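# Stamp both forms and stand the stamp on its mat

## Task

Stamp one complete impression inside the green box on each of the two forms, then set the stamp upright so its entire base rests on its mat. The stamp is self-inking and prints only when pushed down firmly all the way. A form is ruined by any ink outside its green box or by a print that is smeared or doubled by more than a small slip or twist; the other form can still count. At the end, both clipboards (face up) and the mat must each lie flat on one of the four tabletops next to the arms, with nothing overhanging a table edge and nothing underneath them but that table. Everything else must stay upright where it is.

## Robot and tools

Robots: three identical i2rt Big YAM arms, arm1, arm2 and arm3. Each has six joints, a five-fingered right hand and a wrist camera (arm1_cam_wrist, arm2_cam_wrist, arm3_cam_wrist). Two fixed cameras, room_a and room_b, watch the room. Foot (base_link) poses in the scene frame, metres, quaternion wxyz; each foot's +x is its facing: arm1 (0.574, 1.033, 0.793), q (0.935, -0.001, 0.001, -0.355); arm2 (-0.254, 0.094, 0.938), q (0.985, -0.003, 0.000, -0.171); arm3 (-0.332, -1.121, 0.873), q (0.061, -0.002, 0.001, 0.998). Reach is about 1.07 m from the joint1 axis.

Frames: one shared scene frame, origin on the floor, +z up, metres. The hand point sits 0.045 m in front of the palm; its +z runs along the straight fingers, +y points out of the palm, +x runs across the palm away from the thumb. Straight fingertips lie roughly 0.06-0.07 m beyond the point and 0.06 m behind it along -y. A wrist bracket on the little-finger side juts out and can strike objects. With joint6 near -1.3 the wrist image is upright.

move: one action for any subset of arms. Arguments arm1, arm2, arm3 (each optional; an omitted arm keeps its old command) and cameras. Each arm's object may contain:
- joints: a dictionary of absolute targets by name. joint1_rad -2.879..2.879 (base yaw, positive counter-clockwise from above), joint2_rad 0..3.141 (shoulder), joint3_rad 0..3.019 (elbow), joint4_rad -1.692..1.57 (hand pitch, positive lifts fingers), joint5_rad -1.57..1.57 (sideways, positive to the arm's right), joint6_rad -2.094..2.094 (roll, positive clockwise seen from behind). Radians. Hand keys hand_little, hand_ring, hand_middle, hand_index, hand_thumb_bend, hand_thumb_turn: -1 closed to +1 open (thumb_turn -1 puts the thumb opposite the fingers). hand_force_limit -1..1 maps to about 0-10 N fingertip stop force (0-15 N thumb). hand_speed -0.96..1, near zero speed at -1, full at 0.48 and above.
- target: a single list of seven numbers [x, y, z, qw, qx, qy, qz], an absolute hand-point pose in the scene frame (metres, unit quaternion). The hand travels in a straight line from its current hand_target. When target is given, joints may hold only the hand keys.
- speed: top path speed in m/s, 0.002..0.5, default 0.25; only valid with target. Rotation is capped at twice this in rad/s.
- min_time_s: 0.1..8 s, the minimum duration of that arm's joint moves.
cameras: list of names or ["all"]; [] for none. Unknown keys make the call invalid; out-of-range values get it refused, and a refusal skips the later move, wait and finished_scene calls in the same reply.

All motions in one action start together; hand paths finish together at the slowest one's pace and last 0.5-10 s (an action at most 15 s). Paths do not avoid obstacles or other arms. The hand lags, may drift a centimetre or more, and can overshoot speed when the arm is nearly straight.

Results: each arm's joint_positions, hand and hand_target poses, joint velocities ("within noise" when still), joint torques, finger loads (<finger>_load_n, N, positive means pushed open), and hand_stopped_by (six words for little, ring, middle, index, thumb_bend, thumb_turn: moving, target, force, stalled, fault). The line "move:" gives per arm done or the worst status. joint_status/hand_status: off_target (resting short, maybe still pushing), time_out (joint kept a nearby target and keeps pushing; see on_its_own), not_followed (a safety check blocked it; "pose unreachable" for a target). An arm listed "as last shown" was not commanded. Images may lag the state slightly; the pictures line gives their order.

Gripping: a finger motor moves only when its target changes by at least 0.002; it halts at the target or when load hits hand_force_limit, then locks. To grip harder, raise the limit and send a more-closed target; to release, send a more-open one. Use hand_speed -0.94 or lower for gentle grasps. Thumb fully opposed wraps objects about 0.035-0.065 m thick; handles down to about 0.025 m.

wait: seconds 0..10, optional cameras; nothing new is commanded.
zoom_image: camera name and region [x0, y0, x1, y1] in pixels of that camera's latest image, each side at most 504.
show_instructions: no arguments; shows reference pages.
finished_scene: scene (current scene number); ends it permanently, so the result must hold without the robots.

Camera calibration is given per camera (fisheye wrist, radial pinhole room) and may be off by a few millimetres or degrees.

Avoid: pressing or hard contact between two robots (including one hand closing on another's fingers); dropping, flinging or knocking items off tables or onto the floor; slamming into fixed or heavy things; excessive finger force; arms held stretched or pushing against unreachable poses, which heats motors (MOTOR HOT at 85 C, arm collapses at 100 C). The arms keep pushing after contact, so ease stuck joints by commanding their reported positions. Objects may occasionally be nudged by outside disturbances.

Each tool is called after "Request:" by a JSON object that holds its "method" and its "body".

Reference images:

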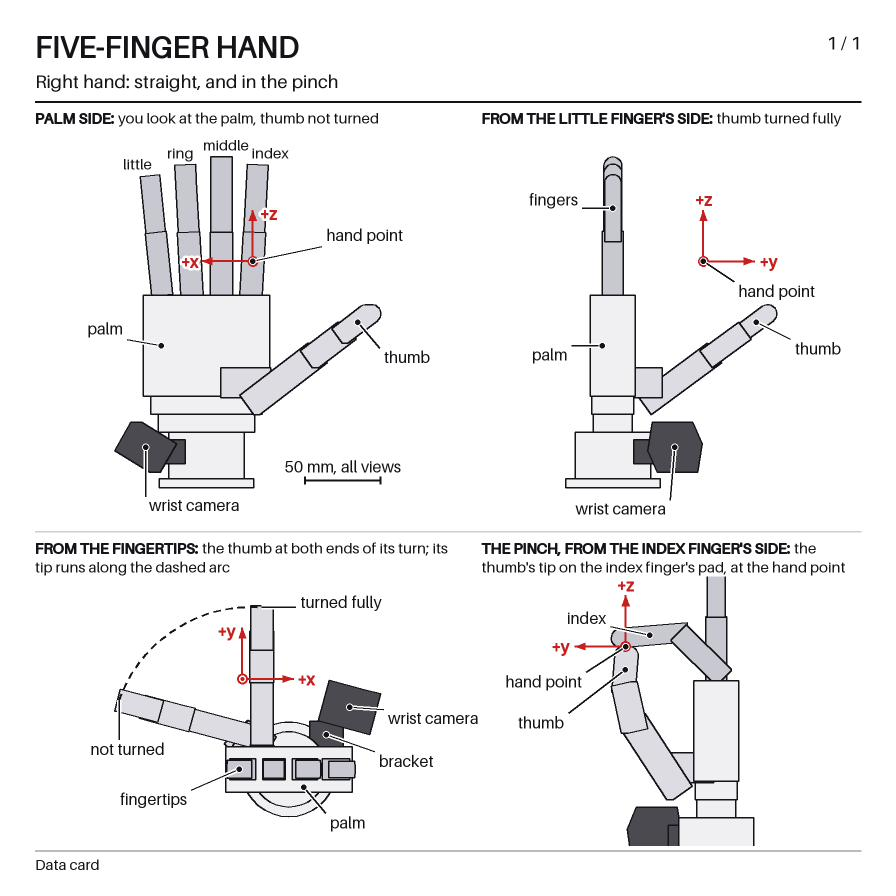

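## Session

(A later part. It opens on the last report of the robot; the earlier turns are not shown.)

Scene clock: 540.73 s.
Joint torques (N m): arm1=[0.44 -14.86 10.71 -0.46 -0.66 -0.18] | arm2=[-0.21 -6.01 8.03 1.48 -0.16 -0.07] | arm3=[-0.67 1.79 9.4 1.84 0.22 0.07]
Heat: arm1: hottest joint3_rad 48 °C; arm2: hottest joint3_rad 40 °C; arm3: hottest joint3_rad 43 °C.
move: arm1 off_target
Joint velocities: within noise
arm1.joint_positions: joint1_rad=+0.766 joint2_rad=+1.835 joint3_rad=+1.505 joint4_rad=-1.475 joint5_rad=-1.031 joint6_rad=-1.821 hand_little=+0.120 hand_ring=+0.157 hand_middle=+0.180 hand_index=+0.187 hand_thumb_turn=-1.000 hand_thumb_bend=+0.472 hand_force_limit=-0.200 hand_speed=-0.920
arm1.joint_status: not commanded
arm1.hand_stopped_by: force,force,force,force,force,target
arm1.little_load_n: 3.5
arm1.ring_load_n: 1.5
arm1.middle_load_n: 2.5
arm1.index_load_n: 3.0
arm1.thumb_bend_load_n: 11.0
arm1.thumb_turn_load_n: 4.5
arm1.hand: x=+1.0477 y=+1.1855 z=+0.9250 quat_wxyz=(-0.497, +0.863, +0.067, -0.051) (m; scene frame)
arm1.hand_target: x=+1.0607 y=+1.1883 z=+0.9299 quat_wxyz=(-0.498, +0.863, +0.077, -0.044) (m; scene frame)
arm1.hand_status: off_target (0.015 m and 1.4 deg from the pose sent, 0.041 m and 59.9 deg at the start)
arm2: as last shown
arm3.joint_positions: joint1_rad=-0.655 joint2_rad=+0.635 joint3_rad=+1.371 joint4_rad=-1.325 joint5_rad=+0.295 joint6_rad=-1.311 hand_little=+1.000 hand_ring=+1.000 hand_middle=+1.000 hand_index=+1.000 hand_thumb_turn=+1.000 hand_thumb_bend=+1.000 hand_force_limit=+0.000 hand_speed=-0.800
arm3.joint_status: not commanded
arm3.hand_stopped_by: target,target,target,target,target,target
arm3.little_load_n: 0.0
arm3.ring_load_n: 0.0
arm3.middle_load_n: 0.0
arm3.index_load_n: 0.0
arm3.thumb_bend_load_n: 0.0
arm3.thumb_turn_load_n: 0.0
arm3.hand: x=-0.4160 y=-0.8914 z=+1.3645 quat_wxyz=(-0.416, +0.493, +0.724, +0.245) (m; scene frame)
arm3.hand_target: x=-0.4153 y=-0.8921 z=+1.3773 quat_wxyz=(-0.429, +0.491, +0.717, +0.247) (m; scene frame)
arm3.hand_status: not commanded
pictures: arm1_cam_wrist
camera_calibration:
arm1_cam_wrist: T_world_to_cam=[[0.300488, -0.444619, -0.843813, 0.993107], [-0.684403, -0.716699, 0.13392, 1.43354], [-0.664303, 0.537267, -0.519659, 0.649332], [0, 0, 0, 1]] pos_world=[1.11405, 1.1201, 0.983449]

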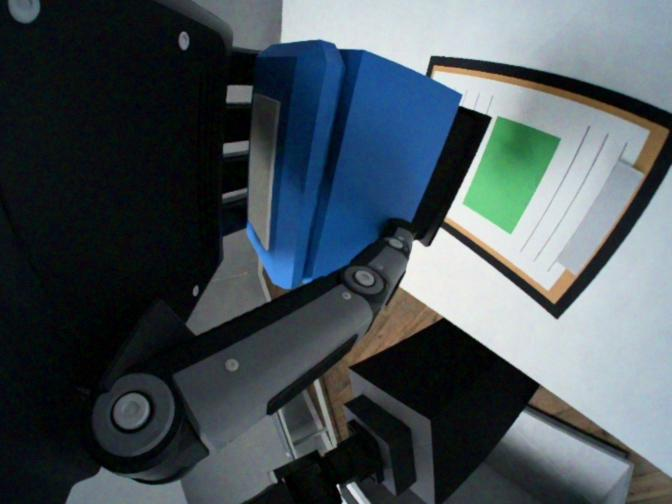

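Request:
{"method": "move", "body": {"arm1": {"target": [1.069, 1.188, 0.855, 0.4975, -0.8597, -0.1048, 0.0501], "speed": 0.12}, "cameras": ["arm1_cam_wrist"]}}

Request:
{"method": "zoom_image", "body": {"camera": "arm1_cam_wrist", "region": [390, 80, 590, 300]}}

Scene clock: 556.87 s.
Joint torques (N m): arm1=[1.38 -16.38 7.53 -0.06 -0.72 -0.19] | arm2=[-0.56 -6.01 8.01 1.48 -0.18 -0.07] | arm3=[-0.67 1.79 9.4 1.85 0.23 0.07]
Heat: arm1: hottest joint3_rad 46 °C; arm2: hottest joint3_rad 39 °C; arm3: hottest joint3_rad 43 °C.
move: arm1 done
Joint velocities: within noise
arm1.joint_positions: joint1_rad=+0.766 joint2_rad=+1.956 joint3_rad=+1.505 joint4_rad=-1.413 joint5_rad=-1.021 joint6_rad=-1.917 hand_little=+0.120 hand_ring=+0.157 hand_middle=+0.180 hand_index=+0.187 hand_thumb_turn=-1.000 hand_thumb_bend=+0.472 hand_force_limit=-0.200 hand_speed=-0.920
arm1.joint_status: not commanded
arm1.hand_stopped_by: force,force,force,force,force,target
arm1.little_load_n: 3.5
arm1.ring_load_n: 2.0
arm1.middle_load_n: 2.5
arm1.index_load_n: 2.5
arm1.thumb_bend_load_n: 11.0
arm1.thumb_turn_load_n: 4.5
arm1.hand: x=+1.0634 y=+1.1838 z=+0.8601 quat_wxyz=(-0.497, +0.861, +0.095, -0.054) (m; scene frame)
arm1.hand_target: x=+1.0688 y=+1.1879 z=+0.8550 quat_wxyz=(-0.497, +0.860, +0.105, -0.050) (m; scene frame)
arm1.hand_status: done (0.009 m and 1.2 deg from the pose sent, 0.073 m and 4.3 deg at the start)
arm2, arm3: as last shown
arm2.index_load_n: -0.5
arm2.thumb_turn_load_n: 0.5
pictures: arm1_cam_wrist
camera_calibration:
arm1_cam_wrist: T_world_to_cam=[[0.342196, -0.42518, -0.837928, 0.860574], [-0.650067, -0.751031, 0.115609, 1.47166], [-0.678465, 0.505149, -0.533395, 0.69185], [0, 0, 0, 1]] pos_world=[1.13159, 1.12167, 0.919991]

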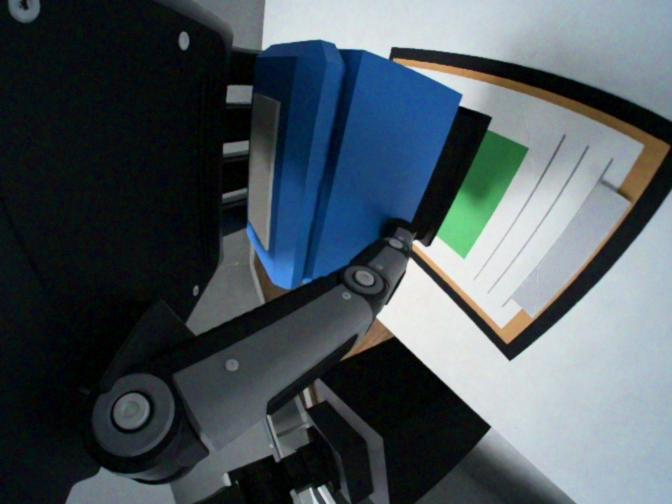

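Scaled by 2.291 from the camera's 672x504 image, which has a finer 960x720 frame.

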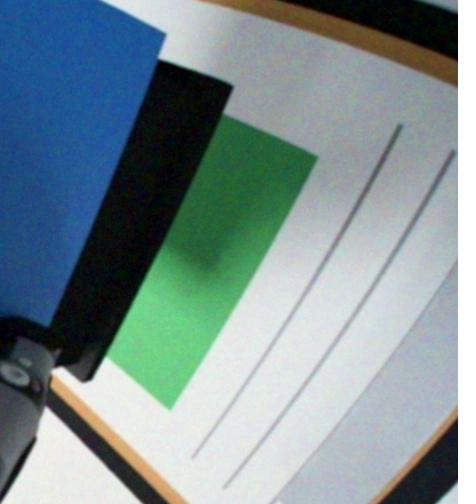

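Request:
{"method": "move", "body": {"arm1": {"target": [1.0575, 1.188, 0.815, 0.4975, -0.8597, -0.1048, 0.0501], "speed": 0.1}, "cameras": ["arm1_cam_wrist"]}}

Request:
{"method": "zoom_image", "body": {"camera": "arm1_cam_wrist", "region": [390, 80, 590, 300]}}

Scene clock: 567.47 s.
Joint torques (N m): arm1=[1.67 -15.44 6.67 -0.03 -0.79 -0.15] | arm2=[-0.5 -6.12 7.95 1.5 -0.17 -0.06] | arm3=[-0.67 1.73 9.4 1.83 0.22 0.07]
Heat: arm1: hottest joint3_rad 44 °C; arm2: hottest joint3_rad 39 °C; arm3: hottest joint3_rad 43 °C.
move: arm1 done
Joint velocities: within noise
arm1.joint_positions: joint1_rad=+0.766 joint2_rad=+1.981 joint3_rad=+1.436 joint4_rad=-1.307 joint5_rad=-1.021 joint6_rad=-1.919 hand_little=+0.120 hand_ring=+0.157 hand_middle=+0.180 hand_index=+0.187 hand_thumb_turn=-1.000 hand_thumb_bend=+0.472 hand_force_limit=-0.200 hand_speed=-0.920
arm1.joint_status: not commanded
arm1.hand_stopped_by: force,force,force,force,force,target
arm1.little_load_n: 3.5
arm1.ring_load_n: 1.5
arm1.middle_load_n: 2.5
arm1.index_load_n: 2.5
arm1.thumb_bend_load_n: 11.0
arm1.thumb_turn_load_n: 4.5
arm1.hand: x=+1.0570 y=+1.1835 z=+0.8227 quat_wxyz=(-0.496, +0.861, +0.099, -0.048) (m; scene frame)
arm1.hand_target: x=+1.0573 y=+1.1879 z=+0.8150 quat_wxyz=(-0.497, +0.860, +0.105, -0.050) (m; scene frame)
arm1.hand_status: done (0.009 m and 0.7 deg from the pose sent, 0.046 m and 1.2 deg at the start)
arm2, arm3: as last shown
arm2.index_load_n: 0.0
arm2.thumb_turn_load_n: 0.0
pictures: arm1_cam_wrist
camera_calibration:
arm1_cam_wrist: T_world_to_cam=[[0.353482, -0.424295, -0.833681, 0.814771], [-0.650955, -0.751606, 0.106518, 1.48067], [-0.671795, 0.505036, -0.541877, 0.667707], [0, 0, 0, 1]] pos_world=[1.1244, 1.12137, 0.883356]

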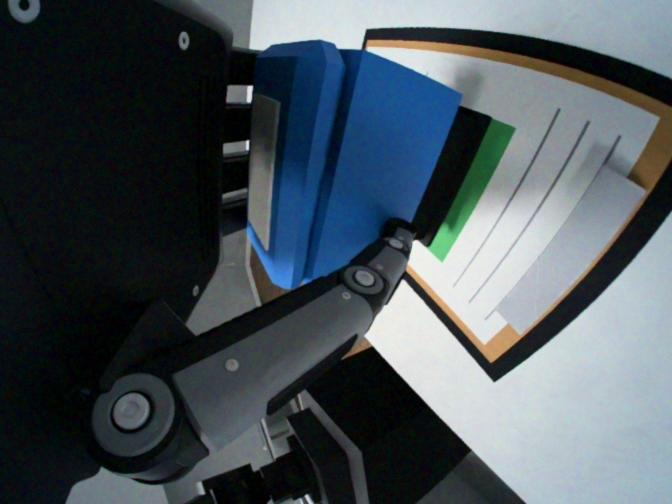

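Scaled by 2.291 from the camera's 672x504 image, which has a finer 960x720 frame.

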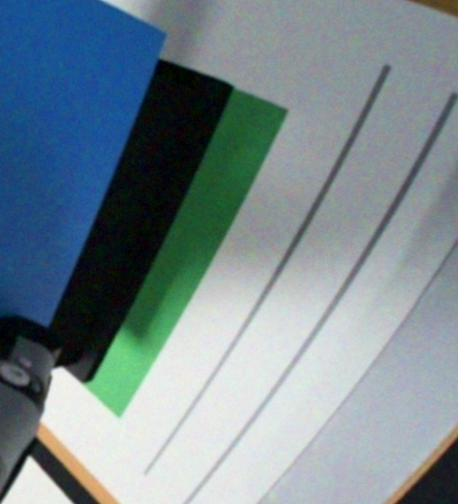

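Request:
{"method": "move", "body": {"arm1": {"target": [1.0515, 1.190, 0.797, 0.49693, -0.86068, -0.09578, 0.0553], "speed": 0.05}, "cameras": ["arm1_cam_wrist"]}}

Request:
{"method": "zoom_image", "body": {"camera": "arm1_cam_wrist", "region": [390, 80, 590, 300]}}

Scene clock: 576.10 s.
Joint torques (N m): arm1=[2.2 -15.44 6.05 -0.02 -0.77 0.04] | arm2=[-0.21 -5.77 8.05 1.46 -0.17 -0.07] | arm3=[-0.56 1.85 9.4 1.84 0.22 0.08]
Heat: arm1: hottest joint3_rad 44 °C; arm2: hottest joint3_rad 39 °C; arm3: hottest joint3_rad 43 °C.
move: arm1 off_target
Joint velocities: within noise
arm1.joint_positions: joint1_rad=+0.771 joint2_rad=+1.993 joint3_rad=+1.407 joint4_rad=-1.255 joint5_rad=-1.021 joint6_rad=-1.912 hand_little=+0.120 hand_ring=+0.157 hand_middle=+0.180 hand_index=+0.187 hand_thumb_turn=-1.000 hand_thumb_bend=+0.472 hand_force_limit=-0.200 hand_speed=-0.920
arm1.joint_status: not commanded
arm1.hand_stopped_by: force,force,force,force,force,target
arm1.little_load_n: 4.0
arm1.ring_load_n: 2.0
arm1.middle_load_n: 2.0
arm1.index_load_n: 3.0
arm1.thumb_bend_load_n: 11.0
arm1.thumb_turn_load_n: 5.0
arm1.hand: x=+1.0539 y=+1.1854 z=+0.8063 quat_wxyz=(-0.496, +0.861, +0.101, -0.046) (m; scene frame)
arm1.hand_target: x=+1.0514 y=+1.1899 z=+0.7971 quat_wxyz=(-0.497, +0.861, +0.096, -0.055) (m; scene frame)
arm1.hand_status: off_target (0.011 m and 1.2 deg from the pose sent, 0.027 m and 0.9 deg at the start)
arm2, arm3: as last shown
arm2.little_load_n: -0.5
pictures: arm1_cam_wrist
camera_calibration:
arm1_cam_wrist: T_world_to_cam=[[0.359142, -0.424539, -0.831134, 0.795266], [-0.650921, -0.752137, 0.102918, 1.48534], [-0.668819, 0.50404, -0.546465, 0.657557], [0, 0, 0, 1]] pos_world=[1.12101, 1.12336, 0.867437]

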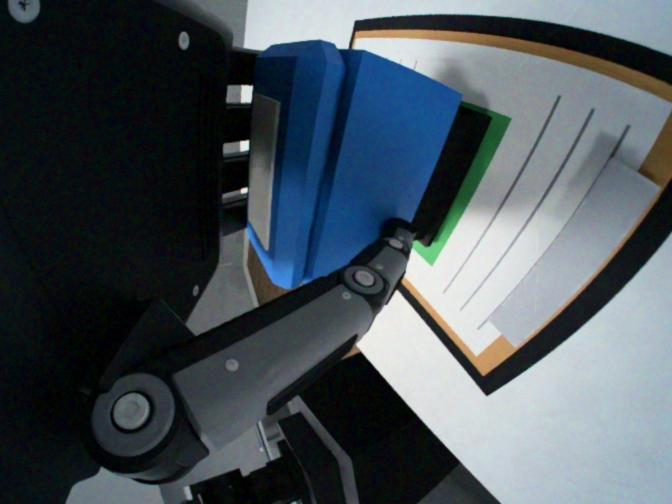

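Scaled by 2.291 from the camera's 672x504 image, which has a finer 960x720 frame.

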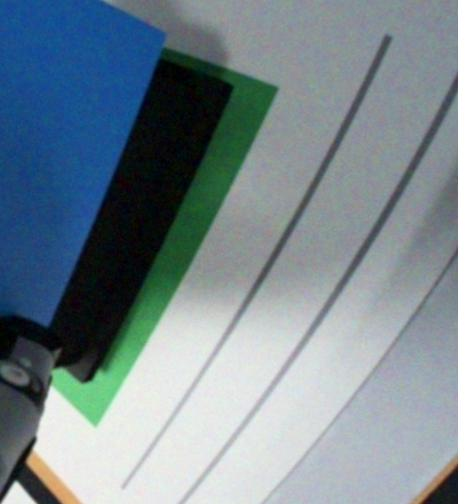

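Request:
{"method": "move", "body": {"arm1": {"target": [1.0485, 1.1897, 0.792, 0.4961, -0.8619, -0.0843, 0.0630], "speed": 0.05}, "cameras": ["arm1_cam_wrist"]}}

Request:
{"method": "zoom_image", "body": {"camera": "arm1_cam_wrist", "region": [390, 80, 590, 300]}}

Scene clock: 591.10 s.
Joint torques (N m): arm1=[1.44 -16.15 6.43 0.09 -0.83 0.11] | arm2=[-0.56 -5.95 7.98 1.52 -0.16 -0.07] | arm3=[-0.67 1.79 9.4 1.81 0.22 0.07]
Heat: arm1: hottest joint3_rad 43 °C; arm2: hottest joint3_rad 39 °C; arm3: hottest joint3_rad 43 °C.
move: arm1 off_target
Joint velocities: within noise
arm1.joint_positions: joint1_rad=+0.771 joint2_rad=+1.999 joint3_rad=+1.402 joint4_rad=-1.245 joint5_rad=-1.021 joint6_rad=-1.888 hand_little=+0.120 hand_ring=+0.157 hand_middle=+0.180 hand_index=+0.187 hand_thumb_turn=-1.000 hand_thumb_bend=+0.472 hand_force_limit=-0.200 hand_speed=-0.920
arm1.joint_status: not commanded
arm1.hand_stopped_by: force,force,force,force,force,target
arm1.little_load_n: 3.5
arm1.ring_load_n: 1.5
arm1.middle_load_n: 2.0
arm1.index_load_n: 3.0
arm1.thumb_bend_load_n: 11.0
arm1.thumb_turn_load_n: 4.5
arm1.hand: x=+1.0515 y=+1.1854 z=+0.8021 quat_wxyz=(-0.495, +0.862, +0.090, -0.053) (m; scene frame)
arm1.hand_target: x=+1.0484 y=+1.1896 z=+0.7921 quat_wxyz=(-0.496, +0.862, +0.084, -0.063) (m; scene frame)
arm1.hand_status: off_target (0.011 m and 1.4 deg from the pose sent, 0.016 m and 2.7 deg at the start)
arm2, arm3: as last shown
arm2.little_load_n: 0.0
pictures: arm1_cam_wrist
camera_calibration:
arm1_cam_wrist: T_world_to_cam=[[0.335426, -0.432368, -0.836987, 0.831526], [-0.657512, -0.743715, 0.120686, 1.4669], [-0.674661, 0.509848, -0.533749, 0.642714], [0, 0, 0, 1]] pos_world=[1.1192, 1.12279, 0.86199]

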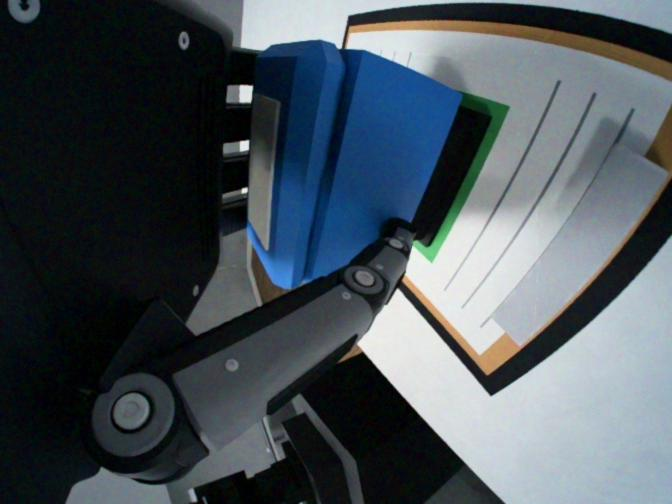

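Scaled by 2.291 from the camera's 672x504 image, which has a finer 960x720 frame.

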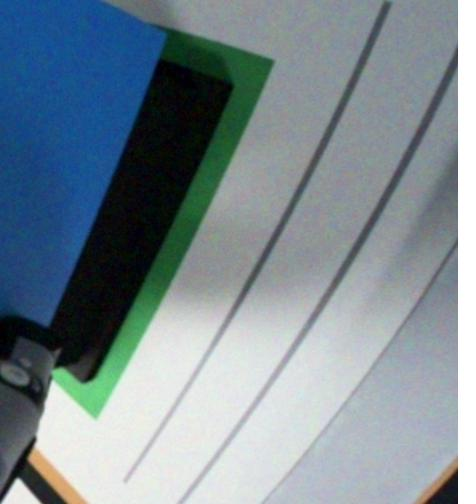

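Request:
{"method": "move", "body": {"arm1": {"target": [1.0485, 1.1897, 0.784, 0.4961, -0.8619, -0.0843, 0.0630], "speed": 0.05}, "cameras": ["arm1_cam_wrist"]}}

Request:
{"method": "zoom_image", "body": {"camera": "arm1_cam_wrist", "region": [390, 80, 590, 300]}}

Scene clock: 601.27 s.
Joint torques (N m): arm1=[1.79 -14.04 5.87 0.29 -0.75 0] | arm2=[-0.26 -6.18 8.03 1.51 -0.16 -0.07] | arm3=[-0.67 1.73 9.39 1.85 0.22 0.07]
Heat: arm1: hottest joint3_rad 43 °C; arm2: hottest joint3_rad 39 °C; arm3: hottest joint3_rad 43 °C.
move: arm1 off_target
Joint velocities: within noise
arm1.joint_positions: joint1_rad=+0.771 joint2_rad=+2.000 joint3_rad=+1.400 joint4_rad=-1.234 joint5_rad=-1.022 joint6_rad=-1.883 hand_little=+0.120 hand_ring=+0.157 hand_middle=+0.180 hand_index=+0.187 hand_thumb_turn=-1.000 hand_thumb_bend=+0.472 hand_force_limit=-0.200 hand_speed=-0.920
arm1.joint_status: not commanded
arm1.hand_stopped_by: force,force,force,force,force,target
arm1.little_load_n: 3.5
arm1.ring_load_n: 1.5
arm1.middle_load_n: 2.5
arm1.index_load_n: 3.0
arm1.thumb_bend_load_n: 10.0
arm1.thumb_turn_load_n: 5.0
arm1.hand: x=+1.0526 y=+1.1859 z=+0.8008 quat_wxyz=(-0.495, +0.863, +0.090, -0.050) (m; scene frame)
arm1.hand_target: x=+1.0480 y=+1.1895 z=+0.7843 quat_wxyz=(-0.496, +0.862, +0.084, -0.063) (m; scene frame)
arm1.hand_status: off_target (0.018 m and 1.6 deg from the pose sent, 0.019 m and 1.4 deg at the start)
arm2.joint_positions: joint1_rad=+0.307 joint2_rad=+0.990 joint3_rad=+1.413 joint4_rad=-0.788 joint5_rad=+0.002 joint6_rad=+0.014 hand_little=+1.000 hand_ring=+1.000 hand_middle=+1.000 hand_index=+1.000 hand_thumb_turn=-1.000 hand_thumb_bend=+1.000 hand_force_limit=-0.200 hand_speed=+0.200
arm2.joint_status: not commanded
arm2.hand_stopped_by: target,target,target,target,target,target
arm2.little_load_n: 0.0
arm2.ring_load_n: 0.0
arm2.middle_load_n: 0.0
arm2.index_load_n: 0.0
arm2.thumb_bend_load_n: 0.0
arm2.thumb_turn_load_n: 0.5
arm2.hand: x=+0.1957 y=+0.1108 z=+1.4273 quat_wxyz=(-0.394, +0.568, -0.596, +0.408) (m; scene frame)
arm2.hand_target: x=+0.1971 y=+0.1073 z=+1.4122 quat_wxyz=(-0.380, +0.578, -0.601, +0.401) (m; scene frame)
arm2.hand_status: not commanded
arm3: as last shown
pictures: arm1_cam_wrist
camera_calibration:
arm1_cam_wrist: T_world_to_cam=[[0.337173, -0.432808, -0.836057, 0.828229], [-0.659852, -0.742066, 0.11804, 1.47077], [-0.671498, 0.511874, -0.535794, 0.638389], [0, 0, 0, 1]] pos_world=[1.11991, 1.1231, 0.860882]

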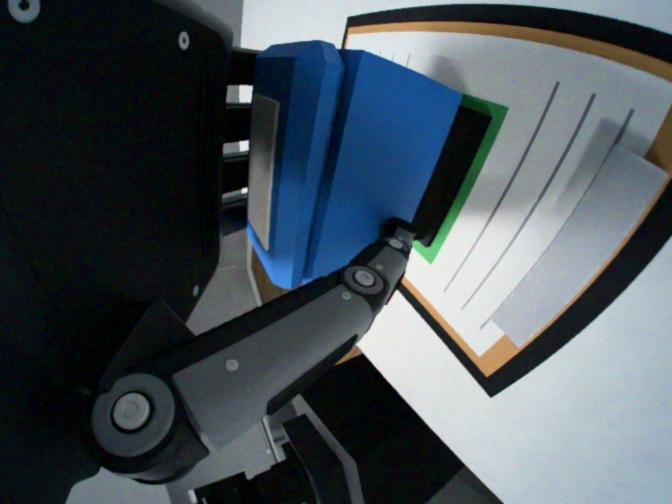

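Scaled by 2.291 from the camera's 672x504 image, which has a finer 960x720 frame.

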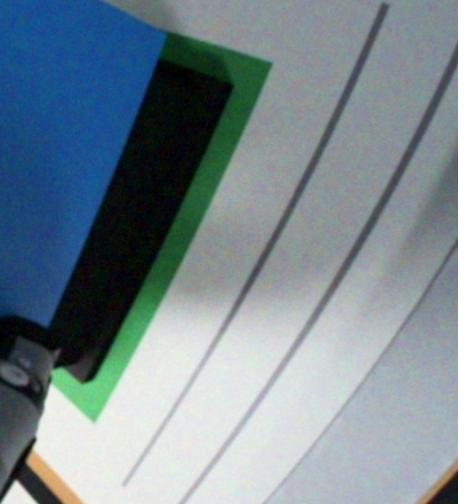

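Request:
{"method": "move", "body": {"arm1": {"joints": {"hand_speed": -0.85, "hand_little": 0.4, "hand_ring": 0.4, "hand_middle": 0.4, "hand_index": 0.4, "hand_thumb_bend": 0.65}}}}

Request:
{"method": "move", "body": {"arm1": {"joints": {"hand_speed": 0.2, "hand_little": 1, "hand_ring": 1, "hand_middle": 1, "hand_index": 1, "hand_thumb_bend": 1}}, "cameras": ["arm1_cam_wrist"]}}

Request:
{"method": "zoom_image", "body": {"camera": "arm1_cam_wrist", "region": [390, 80, 590, 300]}}

Scene clock: 606.37 s.
Joint torques (N m): arm1=[1.79 -15.74 5.93 0.16 -0.72 0.02] | arm2=[-0.15 -5.89 8.02 1.5 -0.15 -0.06] | arm3=[-0.62 1.79 9.4 1.83 0.22 0.07]
Heat: arm1: hottest joint3_rad 42 °C; arm2: hottest joint3_rad 39 °C; arm3: hottest joint3_rad 43 °C.
move: arm1 done
Joint velocities: within noise
arm1.joint_positions: joint1_rad=+0.772 joint2_rad=+2.001 joint3_rad=+1.400 joint4_rad=-1.230 joint5_rad=-1.023 joint6_rad=-1.882 hand_little=+0.400 hand_ring=+0.400 hand_middle=+0.400 hand_index=+0.400 hand_thumb_turn=-1.000 hand_thumb_bend=+0.650 hand_force_limit=-0.200 hand_speed=-0.850
arm1.joint_status: all done
arm1.hand_stopped_by: target,target,target,target,target,target
arm1.little_load_n: 0.0
arm1.ring_load_n: -0.5
arm1.middle_load_n: 0.0
arm1.index_load_n: 0.0
arm1.thumb_bend_load_n: 0.0
arm1.thumb_turn_load_n: 0.0
arm1.hand: x=+1.0532 y=+1.1866 z=+0.7999 quat_wxyz=(-0.496, +0.862, +0.091, -0.050) (m; scene frame)
arm1.hand_target: x=+1.0480 y=+1.1896 z=+0.7844 quat_wxyz=(-0.496, +0.862, +0.084, -0.063) (m; scene frame)
arm1.hand_status: not commanded
arm2, arm3: as last shown
arm2.ring_load_n: -0.5
arm2.middle_load_n: -0.5
arm2.thumb_turn_load_n: 0.0
pictures: none

Scene clock: 607.07 s.
Joint torques (N m): arm1=[2.14 -14.56 6.19 0.18 -0.7 -0.03] | arm2=[-0.62 -5.95 8.01 1.52 -0.17 -0.07] | arm3=[-0.56 1.9 9.39 1.84 0.23 0.07]
Heat: arm1: hottest joint3_rad 42 °C; arm2: hottest joint3_rad 39 °C; arm3: hottest joint3_rad 43 °C.
move: arm1 done
Joint velocities: within noise
arm1.joint_positions: joint1_rad=+0.772 joint2_rad=+2.001 joint3_rad=+1.400 joint4_rad=-1.230 joint5_rad=-1.023 joint6_rad=-1.882 hand_little=+1.000 hand_ring=+1.000 hand_middle=+1.000 hand_index=+1.000 hand_thumb_turn=-1.000 hand_thumb_bend=+1.000 hand_force_limit=-0.200 hand_speed=+0.200
arm1.joint_status: all done
arm1.hand_stopped_by: target,target,target,target,target,target
arm1.little_load_n: 0.0
arm1.ring_load_n: 0.0
arm1.middle_load_n: 0.0
arm1.index_load_n: 0.0
arm1.thumb_bend_load_n: 0.0
arm1.thumb_turn_load_n: 0.0
arm1.hand: x=+1.0532 y=+1.1867 z=+0.8000 quat_wxyz=(-0.496, +0.862, +0.091, -0.050) (m; scene frame)
arm1.hand_target: x=+1.0480 y=+1.1895 z=+0.7844 quat_wxyz=(-0.496, +0.862, +0.084, -0.063) (m; scene frame)
arm1.hand_status: not commanded
arm2, arm3: as last shown
arm2.ring_load_n: 0.0
arm2.middle_load_n: 0.0
pictures: arm1_cam_wrist
camera_calibration:
arm1_cam_wrist: T_world_to_cam=[[0.339325, -0.431303, -0.835965, 0.823627], [-0.659697, -0.742624, 0.115369, 1.47439], [-0.670566, 0.512336, -0.53652, 0.636984], [0, 0, 0, 1]] pos_world=[1.12031, 1.1238, 0.860179]

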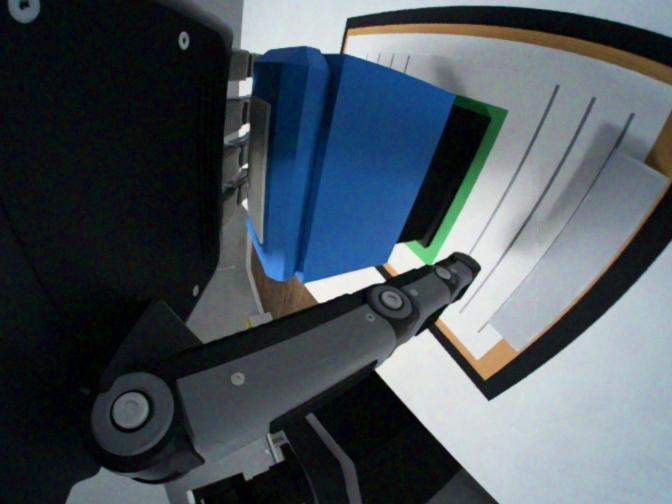

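Scaled by 2.291 from the camera's 672x504 image, which has a finer 960x720 frame.

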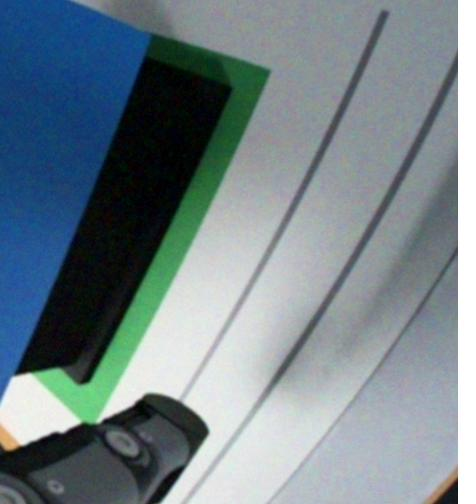

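Request:
{"method": "move", "body": {"arm1": {"target": [1.0480, 1.1885, 0.93, 0.4961, -0.8619, -0.0843, 0.0630], "speed": 0.15}}}

Request:
{"method": "move", "body": {"arm1": {"target": [1.0548, 1.2236, 0.9, 0.64145, -0.75105, 0.11896, -0.1016], "speed": 0.2, "joints": {"hand_thumb_turn": 1}}, "cameras": ["arm1_cam_wrist", "room_b", "room_a"]}}

Scene clock: 668.33 s.
Joint torques (N m): arm1=[1.32 -15.5 9.95 -0.77 -0.71 -0.02] | arm2=[-0.5 -6.42 8.09 1.43 -0.17 -0.08] | arm3=[-0.62 1.79 9.42 1.84 0.22 0.07]
Heat: arm1: hottest joint3_rad 40 °C; arm2: hottest joint3_rad 39 °C; arm3: hottest joint3_rad 43 °C.
move: arm1 off_target
Joint velocities: within noise
arm1.joint_positions: joint1_rad=+0.772 joint2_rad=+1.851 joint3_rad=+1.508 joint4_rad=-1.534 joint5_rad=-1.023 joint6_rad=-1.882 hand_little=+1.000 hand_ring=+1.000 hand_middle=+1.000 hand_index=+1.000 hand_thumb_turn=-1.000 hand_thumb_bend=+1.000 hand_force_limit=-0.200 hand_speed=+0.200
arm1.joint_status: not commanded
arm1.hand_stopped_by: target,target,target,target,target,target
arm1.little_load_n: 0.0
arm1.ring_load_n: -0.5
arm1.middle_load_n: 0.0
arm1.index_load_n: 0.0
arm1.thumb_bend_load_n: 0.0
arm1.thumb_turn_load_n: 0.0
arm1.hand: x=+1.0384 y=+1.1861 z=+0.9205 quat_wxyz=(-0.497, +0.861, +0.079, -0.069) (m; scene frame)
arm1.hand_target: x=+1.0476 y=+1.1885 z=+0.9301 quat_wxyz=(-0.496, +0.862, +0.084, -0.063) (m; scene frame)
arm1.hand_status: off_target (0.014 m and 1.0 deg from the pose sent, 0.130 m and 1.7 deg at the start)
arm2: as last shown
arm3.joint_positions: joint1_rad=-0.655 joint2_rad=+0.635 joint3_rad=+1.371 joint4_rad=-1.325 joint5_rad=+0.295 joint6_rad=-1.311 hand_little=+1.000 hand_ring=+1.000 hand_middle=+1.000 hand_index=+1.000 hand_thumb_turn=+1.000 hand_thumb_bend=+1.000 hand_force_limit=+0.000 hand_speed=-0.800
arm3.joint_status: not commanded
arm3.hand_stopped_by: target,target,target,target,target,target
arm3.little_load_n: 0.0
arm3.ring_load_n: 0.0
arm3.middle_load_n: 0.0
arm3.index_load_n: 0.0
arm3.thumb_bend_load_n: 0.0
arm3.thumb_turn_load_n: 0.0
arm3.hand: x=-0.4160 y=-0.8914 z=+1.3645 quat_wxyz=(-0.416, +0.493, +0.724, +0.245) (m; scene frame)
arm3.hand_target: x=-0.4153 y=-0.8921 z=+1.3773 quat_wxyz=(-0.429, +0.491, +0.717, +0.247) (m; scene frame)
arm3.hand_status: not commanded
pictures: none

Scene clock: 671.73 s.
Joint torques (N m): arm1=[0.67 -12.22 6.32 1.88 -0.27 0.06] | arm2=[-0.67 -6.01 8.05 1.35 -0.15 -0.06] | arm3=[-0.62 1.85 9.42 1.83 0.22 0.07]
Heat: arm1: hottest joint3_rad 40 °C; arm2: hottest joint3_rad 39 °C; arm3: hottest joint3_rad 43 °C.
move: arm1 done
Joint velocities: within noise
arm1.joint_positions: joint1_rad=+0.747 joint2_rad=+1.649 joint3_rad=+0.862 joint4_rad=+0.325 joint5_rad=-1.210 joint6_rad=-0.439 hand_little=+1.000 hand_ring=+1.000 hand_middle=+1.000 hand_index=+1.000 hand_thumb_turn=+1.000 hand_thumb_bend=+1.000 hand_force_limit=-0.200 hand_speed=+0.200
arm1.joint_status: all done
arm1.hand_stopped_by: target,target,target,target,target,target
arm1.little_load_n: 0.0
arm1.ring_load_n: 0.0
arm1.middle_load_n: 0.0
arm1.index_load_n: 0.0
arm1.thumb_bend_load_n: 0.0
arm1.thumb_turn_load_n: 0.0
arm1.hand: x=+1.0543 y=+1.2258 z=+0.9001 quat_wxyz=(-0.641, +0.753, -0.115, +0.099) (m; scene frame)
arm1.hand_target: x=+1.0547 y=+1.2236 z=+0.9000 quat_wxyz=(-0.641, +0.751, -0.119, +0.102) (m; scene frame)
arm1.hand_status: done (0.002 m and 0.6 deg from the pose sent, 0.046 m and 36.7 deg at the start)
arm2, arm3: as last shown
arm3.index_load_n: -0.5
pictures: arm1_cam_wrist, room_a, room_b
camera_calibration:
arm1_cam_wrist: T_world_to_cam=[[0.182317, -0.223139, -0.957585, 0.943599], [-0.938984, -0.328412, -0.102248, 1.4753], [-0.291667, 0.917799, -0.269399, -0.465577], [0, 0, 0, 1]] pos_world=[1.07746, 1.12237, 0.928996]

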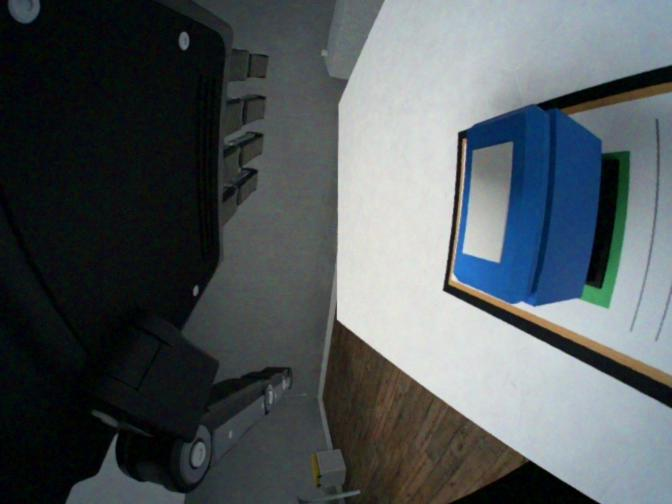

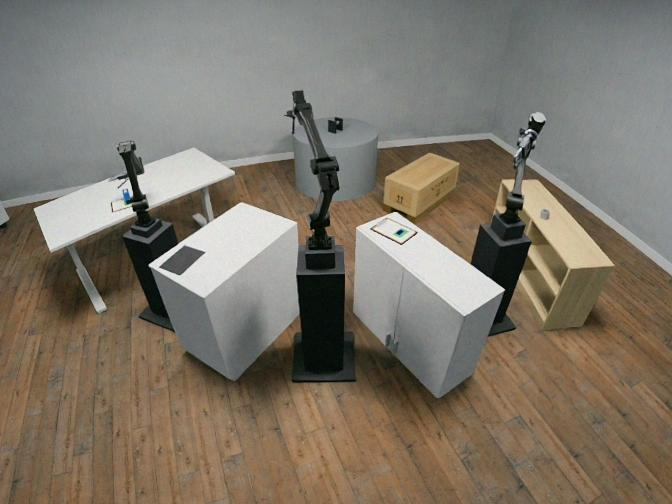

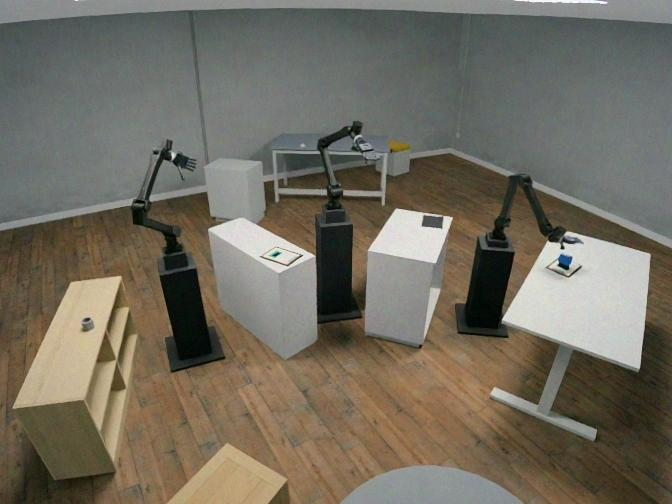

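Request:
{"method": "move", "body": {"arm1": {"target": [1.0547, 1.2240, 0.82, 0.64145, -0.75105, 0.11896, -0.1016], "speed": 0.12}, "cameras": ["arm1_cam_wrist"]}}

Scene clock: 682.53 s.
Joint torques (N m): arm1=[0.44 -11.58 5.05 1.85 -0.36 0.04] | arm2=[-0.56 -6.01 8.03 1.5 -0.19 -0.05] | arm3=[-0.62 1.79 9.4 1.83 0.22 0.06]
Heat: arm1: hottest joint3_rad 40 °C; arm2: hottest joint3_rad 39 °C; arm3: hottest joint3_rad 44 °C.
move: arm1 done
Joint velocities: within noise
arm1.joint_positions: joint1_rad=+0.747 joint2_rad=+1.819 joint3_rad=+0.820 joint4_rad=+0.558 joint5_rad=-1.208 joint6_rad=-0.438 hand_little=+1.000 hand_ring=+1.000 hand_middle=+1.000 hand_index=+1.000 hand_thumb_turn=+1.000 hand_thumb_bend=+1.000 hand_force_limit=-0.200 hand_speed=+0.200
arm1.joint_status: not commanded
arm1.hand_stopped_by: target,target,target,target,target,target
arm1.little_load_n: 0.0
arm1.ring_load_n: 0.0
arm1.middle_load_n: 0.0
arm1.index_load_n: 0.0
arm1.thumb_bend_load_n: 0.0
arm1.thumb_turn_load_n: -0.5
arm1.hand: x=+1.0558 y=+1.2257 z=+0.8297 quat_wxyz=(-0.642, +0.751, -0.109, +0.107) (m; scene frame)
arm1.hand_target: x=+1.0544 y=+1.2240 z=+0.8201 quat_wxyz=(-0.641, +0.751, -0.119, +0.101) (m; scene frame)
arm1.hand_status: done (0.010 m and 1.3 deg from the pose sent, 0.080 m and 0.6 deg at the start)
arm2, arm3: as last shown
arm2.little_load_n: -0.5
arm3.index_load_n: 0.0
pictures: arm1_cam_wrist
camera_calibration:
arm1_cam_wrist: T_world_to_cam=[[0.20107, -0.223144, -0.953823, 0.853018], [-0.937274, -0.326881, -0.121108, 1.4814], [-0.284762, 0.918344, -0.274872, -0.48738], [0, 0, 0, 1]] pos_world=[1.07817, 1.12217, 0.859071]

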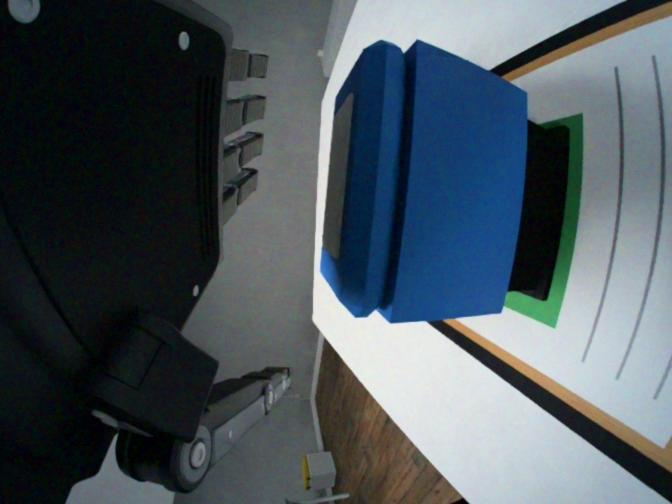

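Request:
{"method": "move", "body": {"arm1": {"target": [1.0554, 1.2232, 0.785, 0.6426, -0.7501, 0.1254, -0.0941], "speed": 0.06}}}

Request:
{"method": "move", "body": {"arm1": {"target": [1.0554, 1.2232, 0.755, 0.6426, -0.7501, 0.1254, -0.0941], "speed": 0.05}, "cameras": ["arm1_cam_wrist"]}}

Scene clock: 690.07 s.
Joint torques (N m): arm1=[0.15 -11.75 5.03 1.76 -0.43 0.08] | arm2=[-0.38 -6.18 8.05 1.48 -0.17 -0.06] | arm3=[-0.62 1.79 9.39 1.83 0.22 0.07]
Heat: arm1: hottest joint3_rad 39 °C; arm2: hottest joint3_rad 39 °C; arm3: hottest joint3_rad 44 °C.
move: arm1 done
Joint velocities: within noise
arm1.joint_positions: joint1_rad=+0.746 joint2_rad=+1.914 joint3_rad=+0.820 joint4_rad=+0.643 joint5_rad=-1.211 joint6_rad=-0.426 hand_little=+1.000 hand_ring=+1.000 hand_middle=+1.000 hand_index=+1.000 hand_thumb_turn=+1.000 hand_thumb_bend=+1.000 hand_force_limit=-0.200 hand_speed=+0.200
arm1.joint_status: not commanded
arm1.hand_stopped_by: target,target,target,target,target,target
arm1.little_load_n: 0.0
arm1.ring_load_n: 0.0
arm1.middle_load_n: 0.0
arm1.index_load_n: 0.0
arm1.thumb_bend_load_n: 0.0
arm1.thumb_turn_load_n: 0.0
arm1.hand: x=+1.0546 y=+1.2259 z=+0.7946 quat_wxyz=(-0.642, +0.751, -0.116, +0.099) (m; scene frame)
arm1.hand_target: x=+1.0551 y=+1.2231 z=+0.7851 quat_wxyz=(-0.642, +0.750, -0.125, +0.094) (m; scene frame)
arm1.hand_status: done (0.010 m and 1.2 deg from the pose sent, 0.045 m and 2.4 deg at the start)
arm2, arm3: as last shown
arm2.little_load_n: 0.0
pictures: none

Scene clock: 691.33 s.
Joint torques (N m): arm1=[0.38 -9.58 4.74 1.29 0.05 0.01] | arm2=[-0.32 -6.24 7.95 1.54 -0.17 -0.06] | arm3=[-0.62 1.79 9.42 1.81 0.22 0.07]
Heat: arm1: hottest joint3_rad 39 °C; arm2: hottest joint3_rad 39 °C; arm3: hottest joint3_rad 44 °C.
move: arm1 off_target
Joint velocities: within noise
arm1.joint_positions: joint1_rad=+0.745 joint2_rad=+1.962 joint3_rad=+0.820 joint4_rad=+0.740 joint5_rad=-1.223 joint6_rad=-0.426 hand_little=+1.000 hand_ring=+1.000 hand_middle=+1.000 hand_index=+1.000 hand_thumb_turn=+1.000 hand_thumb_bend=+1.000 hand_force_limit=-0.200 hand_speed=+0.200
arm1.joint_status: not commanded
arm1.hand_stopped_by: target,target,target,target,target,target
arm1.little_load_n: 0.0
arm1.ring_load_n: 0.0
arm1.middle_load_n: 0.0
arm1.index_load_n: 0.0
arm1.thumb_bend_load_n: 0.0
arm1.thumb_turn_load_n: 0.0
arm1.hand: x=+1.0577 y=+1.2264 z=+0.7827 quat_wxyz=(-0.648, +0.747, -0.097, +0.113) (m; scene frame)
arm1.hand_target: x=+1.0540 y=+1.2230 z=+0.7561 quat_wxyz=(-0.642, +0.750, -0.125, +0.094) (m; scene frame)
arm1.hand_status: off_target (0.028 m and 4.0 deg from the pose sent, 0.040 m and 1.2 deg at the start)
arm2, arm3: as last shown
arm2.little_load_n: -0.5
arm2.index_load_n: -0.5
pictures: arm1_cam_wrist
camera_calibration:
arm1_cam_wrist: T_world_to_cam=[[0.230013, -0.211047, -0.950028, 0.759451], [-0.929889, -0.335606, -0.150583, 1.50371], [-0.287055, 0.918057, -0.273444, -0.49869], [0, 0, 0, 1]] pos_world=[1.08045, 1.12276, 0.811569]

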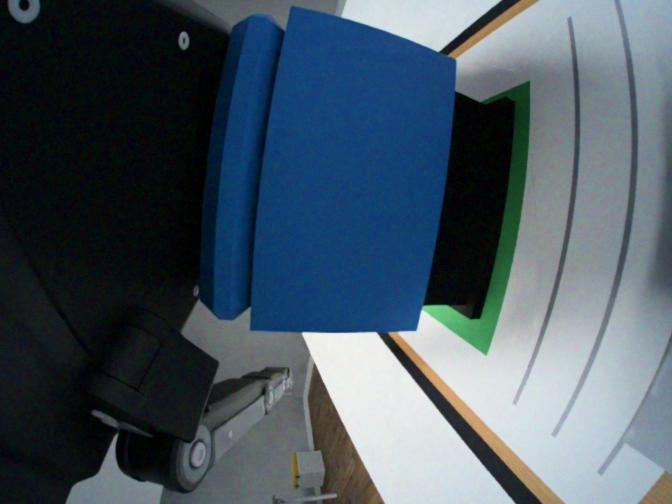

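Request:
{"method": "move", "body": {"arm1": {"target": [1.0530, 1.2232, 0.725, 0.6426, -0.7501, 0.1254, -0.0941], "speed": 0.05}, "cameras": ["arm1_cam_wrist"]}}

Request:
{"method": "zoom_image", "body": {"camera": "arm1_cam_wrist", "region": [400, 50, 580, 370]}}

Scene clock: 697.40 s.
Joint torques (N m): arm1=[0.5 -9.88 4.21 0.73 0.43 0.03] | arm2=[-0.56 -6.24 7.92 1.4 -0.18 -0.05] | arm3=[-0.56 1.79 9.39 1.83 0.22 0.07]
Heat: arm1: hottest joint3_rad 38 °C; arm2: hottest joint3_rad 39 °C; arm3: hottest joint3_rad 44 °C.
move: arm1 off_target
Joint velocities: within noise
arm1.joint_positions: joint1_rad=+0.744 joint2_rad=+2.025 joint3_rad=+0.826 joint4_rad=+0.820 joint5_rad=-1.234 joint6_rad=-0.425 hand_little=+1.000 hand_ring=+1.000 hand_middle=+1.000 hand_index=+1.000 hand_thumb_turn=+1.000 hand_thumb_bend=+1.000 hand_force_limit=-0.200 hand_speed=+0.200
arm1.joint_status: not commanded
arm1.hand_stopped_by: target,target,target,target,target,target
arm1.little_load_n: -0.5
arm1.ring_load_n: 0.0
arm1.middle_load_n: 0.0
arm1.index_load_n: 0.0
arm1.thumb_bend_load_n: 0.0
arm1.thumb_turn_load_n: -0.5
arm1.hand: x=+1.0585 y=+1.2265 z=+0.7632 quat_wxyz=(-0.651, +0.745, -0.087, +0.118) (m; scene frame)
arm1.hand_target: x=+1.0504 y=+1.2229 z=+0.7271 quat_wxyz=(-0.642, +0.750, -0.125, +0.094) (m; scene frame)
arm1.hand_status: off_target (0.039 m and 5.3 deg from the pose sent, 0.058 m and 4.0 deg at the start)
arm2.joint_positions: joint1_rad=+0.307 joint2_rad=+0.990 joint3_rad=+1.413 joint4_rad=-0.788 joint5_rad=+0.002 joint6_rad=+0.014 hand_little=+1.000 hand_ring=+1.000 hand_middle=+1.000 hand_index=+1.000 hand_thumb_turn=-1.000 hand_thumb_bend=+1.000 hand_force_limit=-0.200 hand_speed=+0.200
arm2.joint_status: not commanded
arm2.hand_stopped_by: target,target,target,target,target,target
arm2.little_load_n: 0.0
arm2.ring_load_n: 0.0
arm2.middle_load_n: 0.0
arm2.index_load_n: 0.0
arm2.thumb_bend_load_n: 0.0
arm2.thumb_turn_load_n: 0.0
arm2.hand: x=+0.1957 y=+0.1108 z=+1.4273 quat_wxyz=(-0.394, +0.568, -0.596, +0.408) (m; scene frame)
arm2.hand_target: x=+0.1971 y=+0.1073 z=+1.4122 quat_wxyz=(-0.380, +0.578, -0.601, +0.401) (m; scene frame)
arm2.hand_status: not commanded
arm3: as last shown
arm3.middle_load_n: -0.5
pictures: arm1_cam_wrist
camera_calibration:
arm1_cam_wrist: T_world_to_cam=[[0.251906, -0.20462, -0.945872, 0.706637], [-0.923661, -0.342491, -0.1719, 1.51965], [-0.288779, 0.916968, -0.275275, -0.499354], [0, 0, 0, 1]] pos_world=[1.08143, 1.12295, 0.792156]

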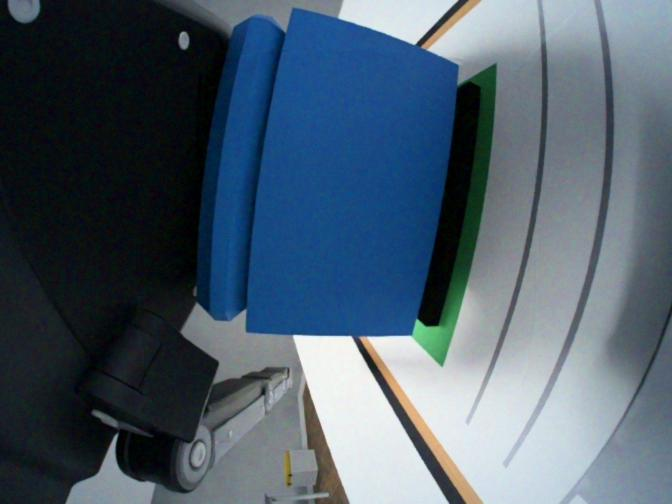

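Scaled by 1.575 from the camera's 672x504 image, which has a finer 960x720 frame.

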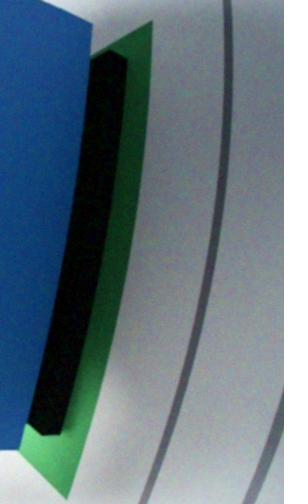

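Request:
{"method": "move", "body": {"arm1": {"target": [1.0510, 1.2232, 0.70, 0.6426, -0.7501, 0.1254, -0.0941], "speed": 0.05}, "cameras": ["arm1_cam_wrist"]}}

Request:
{"method": "zoom_image", "body": {"camera": "arm1_cam_wrist", "region": [400, 50, 580, 370]}}

Scene clock: 701.57 s.
Joint torques (N m): arm1=[0.32 -5.89 3.86 0.49 1.15 -0.23] | arm2=[-0.44 -5.89 8.08 1.42 -0.17 -0.05] | arm3=[-0.67 1.73 9.39 1.81 0.22 0.07]
Heat: arm1: hottest joint3_rad 38 °C; arm2: hottest joint3_rad 39 °C; arm3: hottest joint3_rad 44 °C.
move: arm1 off_target
Joint velocities: within noise
arm1.joint_positions: joint1_rad=+0.744 joint2_rad=+2.052 joint3_rad=+0.833 joint4_rad=+0.886 joint5_rad=-1.253 joint6_rad=-0.402 hand_little=+1.000 hand_ring=+1.000 hand_middle=+1.000 hand_index=+1.000 hand_thumb_turn=+1.000 hand_thumb_bend=+1.000 hand_force_limit=-0.200 hand_speed=+0.200
arm1.joint_status: not commanded
arm1.hand_stopped_by: target,target,target,target,target,target
arm1.little_load_n: 0.0
arm1.ring_load_n: 0.0
arm1.middle_load_n: 0.0
arm1.index_load_n: 0.0
arm1.thumb_bend_load_n: 0.0
arm1.thumb_turn_load_n: 0.0
arm1.hand: x=+1.0600 y=+1.2278 z=+0.7608 quat_wxyz=(-0.658, +0.739, -0.075, +0.121) (m; scene frame)
arm1.hand_target: x=+1.0452 y=+1.2222 z=+0.7052 quat_wxyz=(-0.642, +0.751, -0.125, +0.094) (m; scene frame)
arm1.hand_status: off_target (0.062 m and 7.0 deg from the pose sent, 0.064 m and 5.3 deg at the start)
arm2, arm3: as last shown
arm2.index_load_n: -0.5
arm3.middle_load_n: 0.0
pictures: arm1_cam_wrist
camera_calibration:
arm1_cam_wrist: T_world_to_cam=[[0.277326, -0.187238, -0.942355, 0.653306], [-0.91407, -0.353511, -0.198762, 1.54498], [-0.295917, 0.9165, -0.269186, -0.497267], [0, 0, 0, 1]] pos_world=[1.08389, 1.12424, 0.788872]

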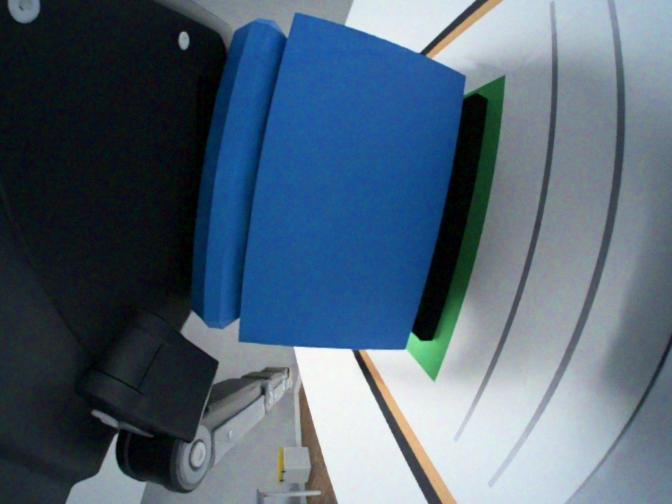

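Scaled by 1.575 from the camera's 672x504 image, which has a finer 960x720 frame.

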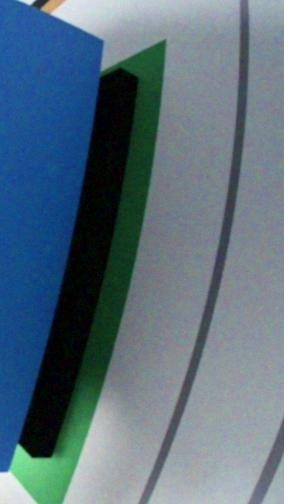

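Request:
{"method": "move", "body": {"arm1": {"target": [1.0535, 1.2232, 0.745, 0.6426, -0.7501, 0.1254, -0.0941], "speed": 0.06}}}

Request:
{"method": "move", "body": {"arm1": {"target": [1.0554, 1.2232, 0.83, 0.6426, -0.7501, 0.1254, -0.0941], "speed": 0.08}, "cameras": ["arm1_cam_wrist"]}}

Scene clock: 706.07 s.
Joint torques (N m): arm1=[0.44 -11.34 3.64 0.1 0.52 -0.11] | arm2=[-0.09 -6.01 7.98 1.51 -0.14 -0.03] | arm3=[-0.56 1.79 9.4 1.84 0.22 0.07]
Heat: arm1: hottest joint3_rad 38 °C; arm2: hottest joint3_rad 39 °C; arm3: hottest joint3_rad 44 °C.
move: arm1 off_target
Joint velocities: within noise
arm1.joint_positions: joint1_rad=+0.744 joint2_rad=+2.008 joint3_rad=+0.833 joint4_rad=+0.802 joint5_rad=-1.234 joint6_rad=-0.407 hand_little=+1.000 hand_ring=+1.000 hand_middle=+1.000 hand_index=+1.000 hand_thumb_turn=+1.000 hand_thumb_bend=+1.000 hand_force_limit=-0.200 hand_speed=+0.200
arm1.joint_status: not commanded
arm1.hand_stopped_by: target,target,target,target,target,target
arm1.little_load_n: 0.0
arm1.ring_load_n: 0.0
arm1.middle_load_n: 0.0
arm1.index_load_n: 0.0
arm1.thumb_bend_load_n: 0.0
arm1.thumb_turn_load_n: -0.5
arm1.hand: x=+1.0614 y=+1.2266 z=+0.7717 quat_wxyz=(-0.652, +0.743, -0.092, +0.115) (m; scene frame)
arm1.hand_target: x=+1.0523 y=+1.2231 z=+0.7460 quat_wxyz=(-0.643, +0.750, -0.125, +0.094) (m; scene frame)
arm1.hand_status: off_target (0.028 m and 4.7 deg from the pose sent, 0.018 m and 7.0 deg at the start)
arm2, arm3: as last shown
arm2.middle_load_n: -0.5
arm2.index_load_n: 0.0
arm3.thumb_bend_load_n: 0.5
pictures: none

Scene clock: 707.90 s.
Joint torques (N m): arm1=[0.62 -13.92 5.86 0.91 -0.31 -0.08] | arm2=[-0.5 -5.95 8.1 1.35 -0.16 -0.05] | arm3=[-0.73 1.79 9.4 1.83 0.23 0.07]
Heat: arm1: hottest joint3_rad 38 °C; arm2: hottest joint3_rad 39 °C; arm3: hottest joint3_rad 44 °C.
move: arm1 done
Joint velocities: within noise
arm1.joint_positions: joint1_rad=+0.743 joint2_rad=+1.823 joint3_rad=+0.821 joint4_rad=+0.554 joint5_rad=-1.215 joint6_rad=-0.407 hand_little=+1.000 hand_ring=+1.000 hand_middle=+1.000 hand_index=+1.000 hand_thumb_turn=+1.000 hand_thumb_bend=+1.000 hand_force_limit=-0.200 hand_speed=+0.200
arm1.joint_status: not commanded
arm1.hand_stopped_by: target,target,target,target,target,target
arm1.little_load_n: 0.0
arm1.ring_load_n: 0.0
arm1.middle_load_n: 0.0
arm1.index_load_n: 0.0
arm1.thumb_bend_load_n: 0.0
arm1.thumb_turn_load_n: 0.0
arm1.hand: x=+1.0531 y=+1.2251 z=+0.8289 quat_wxyz=(-0.644, +0.749, -0.122, +0.093) (m; scene frame)
arm1.hand_target: x=+1.0553 y=+1.2232 z=+0.8300 quat_wxyz=(-0.643, +0.750, -0.125, +0.094) (m; scene frame)
arm1.hand_status: done (0.003 m and 0.4 deg from the pose sent, 0.059 m and 4.7 deg at the start)
arm2: as last shown
arm2.middle_load_n: 0.0
arm3.joint_positions: joint1_rad=-0.655 joint2_rad=+0.635 joint3_rad=+1.371 joint4_rad=-1.325 joint5_rad=+0.295 joint6_rad=-1.311 hand_little=+1.000 hand_ring=+1.000 hand_middle=+1.000 hand_index=+1.000 hand_thumb_turn=+1.000 hand_thumb_bend=+1.000 hand_force_limit=+0.000 hand_speed=-0.800
arm3.joint_status: not commanded
arm3.hand_stopped_by: target,target,target,target,target,target
arm3.little_load_n: 0.5
arm3.ring_load_n: 0.0
arm3.middle_load_n: 0.0
arm3.index_load_n: 0.0
arm3.thumb_bend_load_n: 0.0
arm3.thumb_turn_load_n: 0.0
arm3.hand: x=-0.4160 y=-0.8914 z=+1.3645 quat_wxyz=(-0.416, +0.493, +0.724, +0.245) (m; scene frame)
arm3.hand_target: x=-0.4153 y=-0.8921 z=+1.3773 quat_wxyz=(-0.429, +0.491, +0.717, +0.247) (m; scene frame)
arm3.hand_status: not commanded
pictures: arm1_cam_wrist
camera_calibration:
arm1_cam_wrist: T_world_to_cam=[[0.16552, -0.212693, -0.962998, 0.884898], [-0.941955, -0.323313, -0.0904949, 1.45377], [-0.292102, 0.92208, -0.253862, -0.502065], [0, 0, 0, 1]] pos_world=[1.07626, 1.12118, 0.856259]

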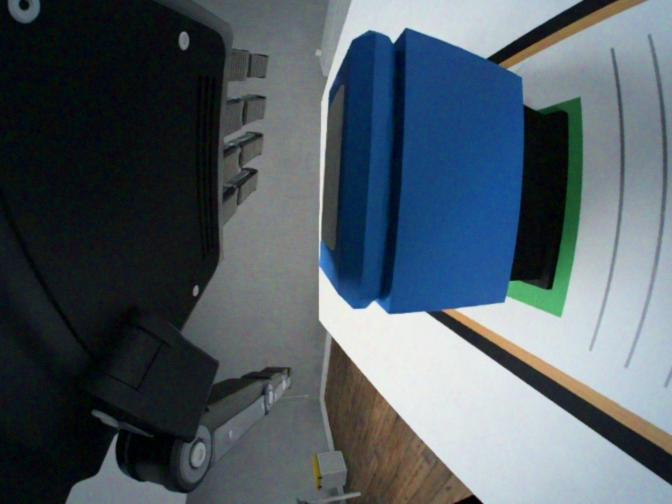

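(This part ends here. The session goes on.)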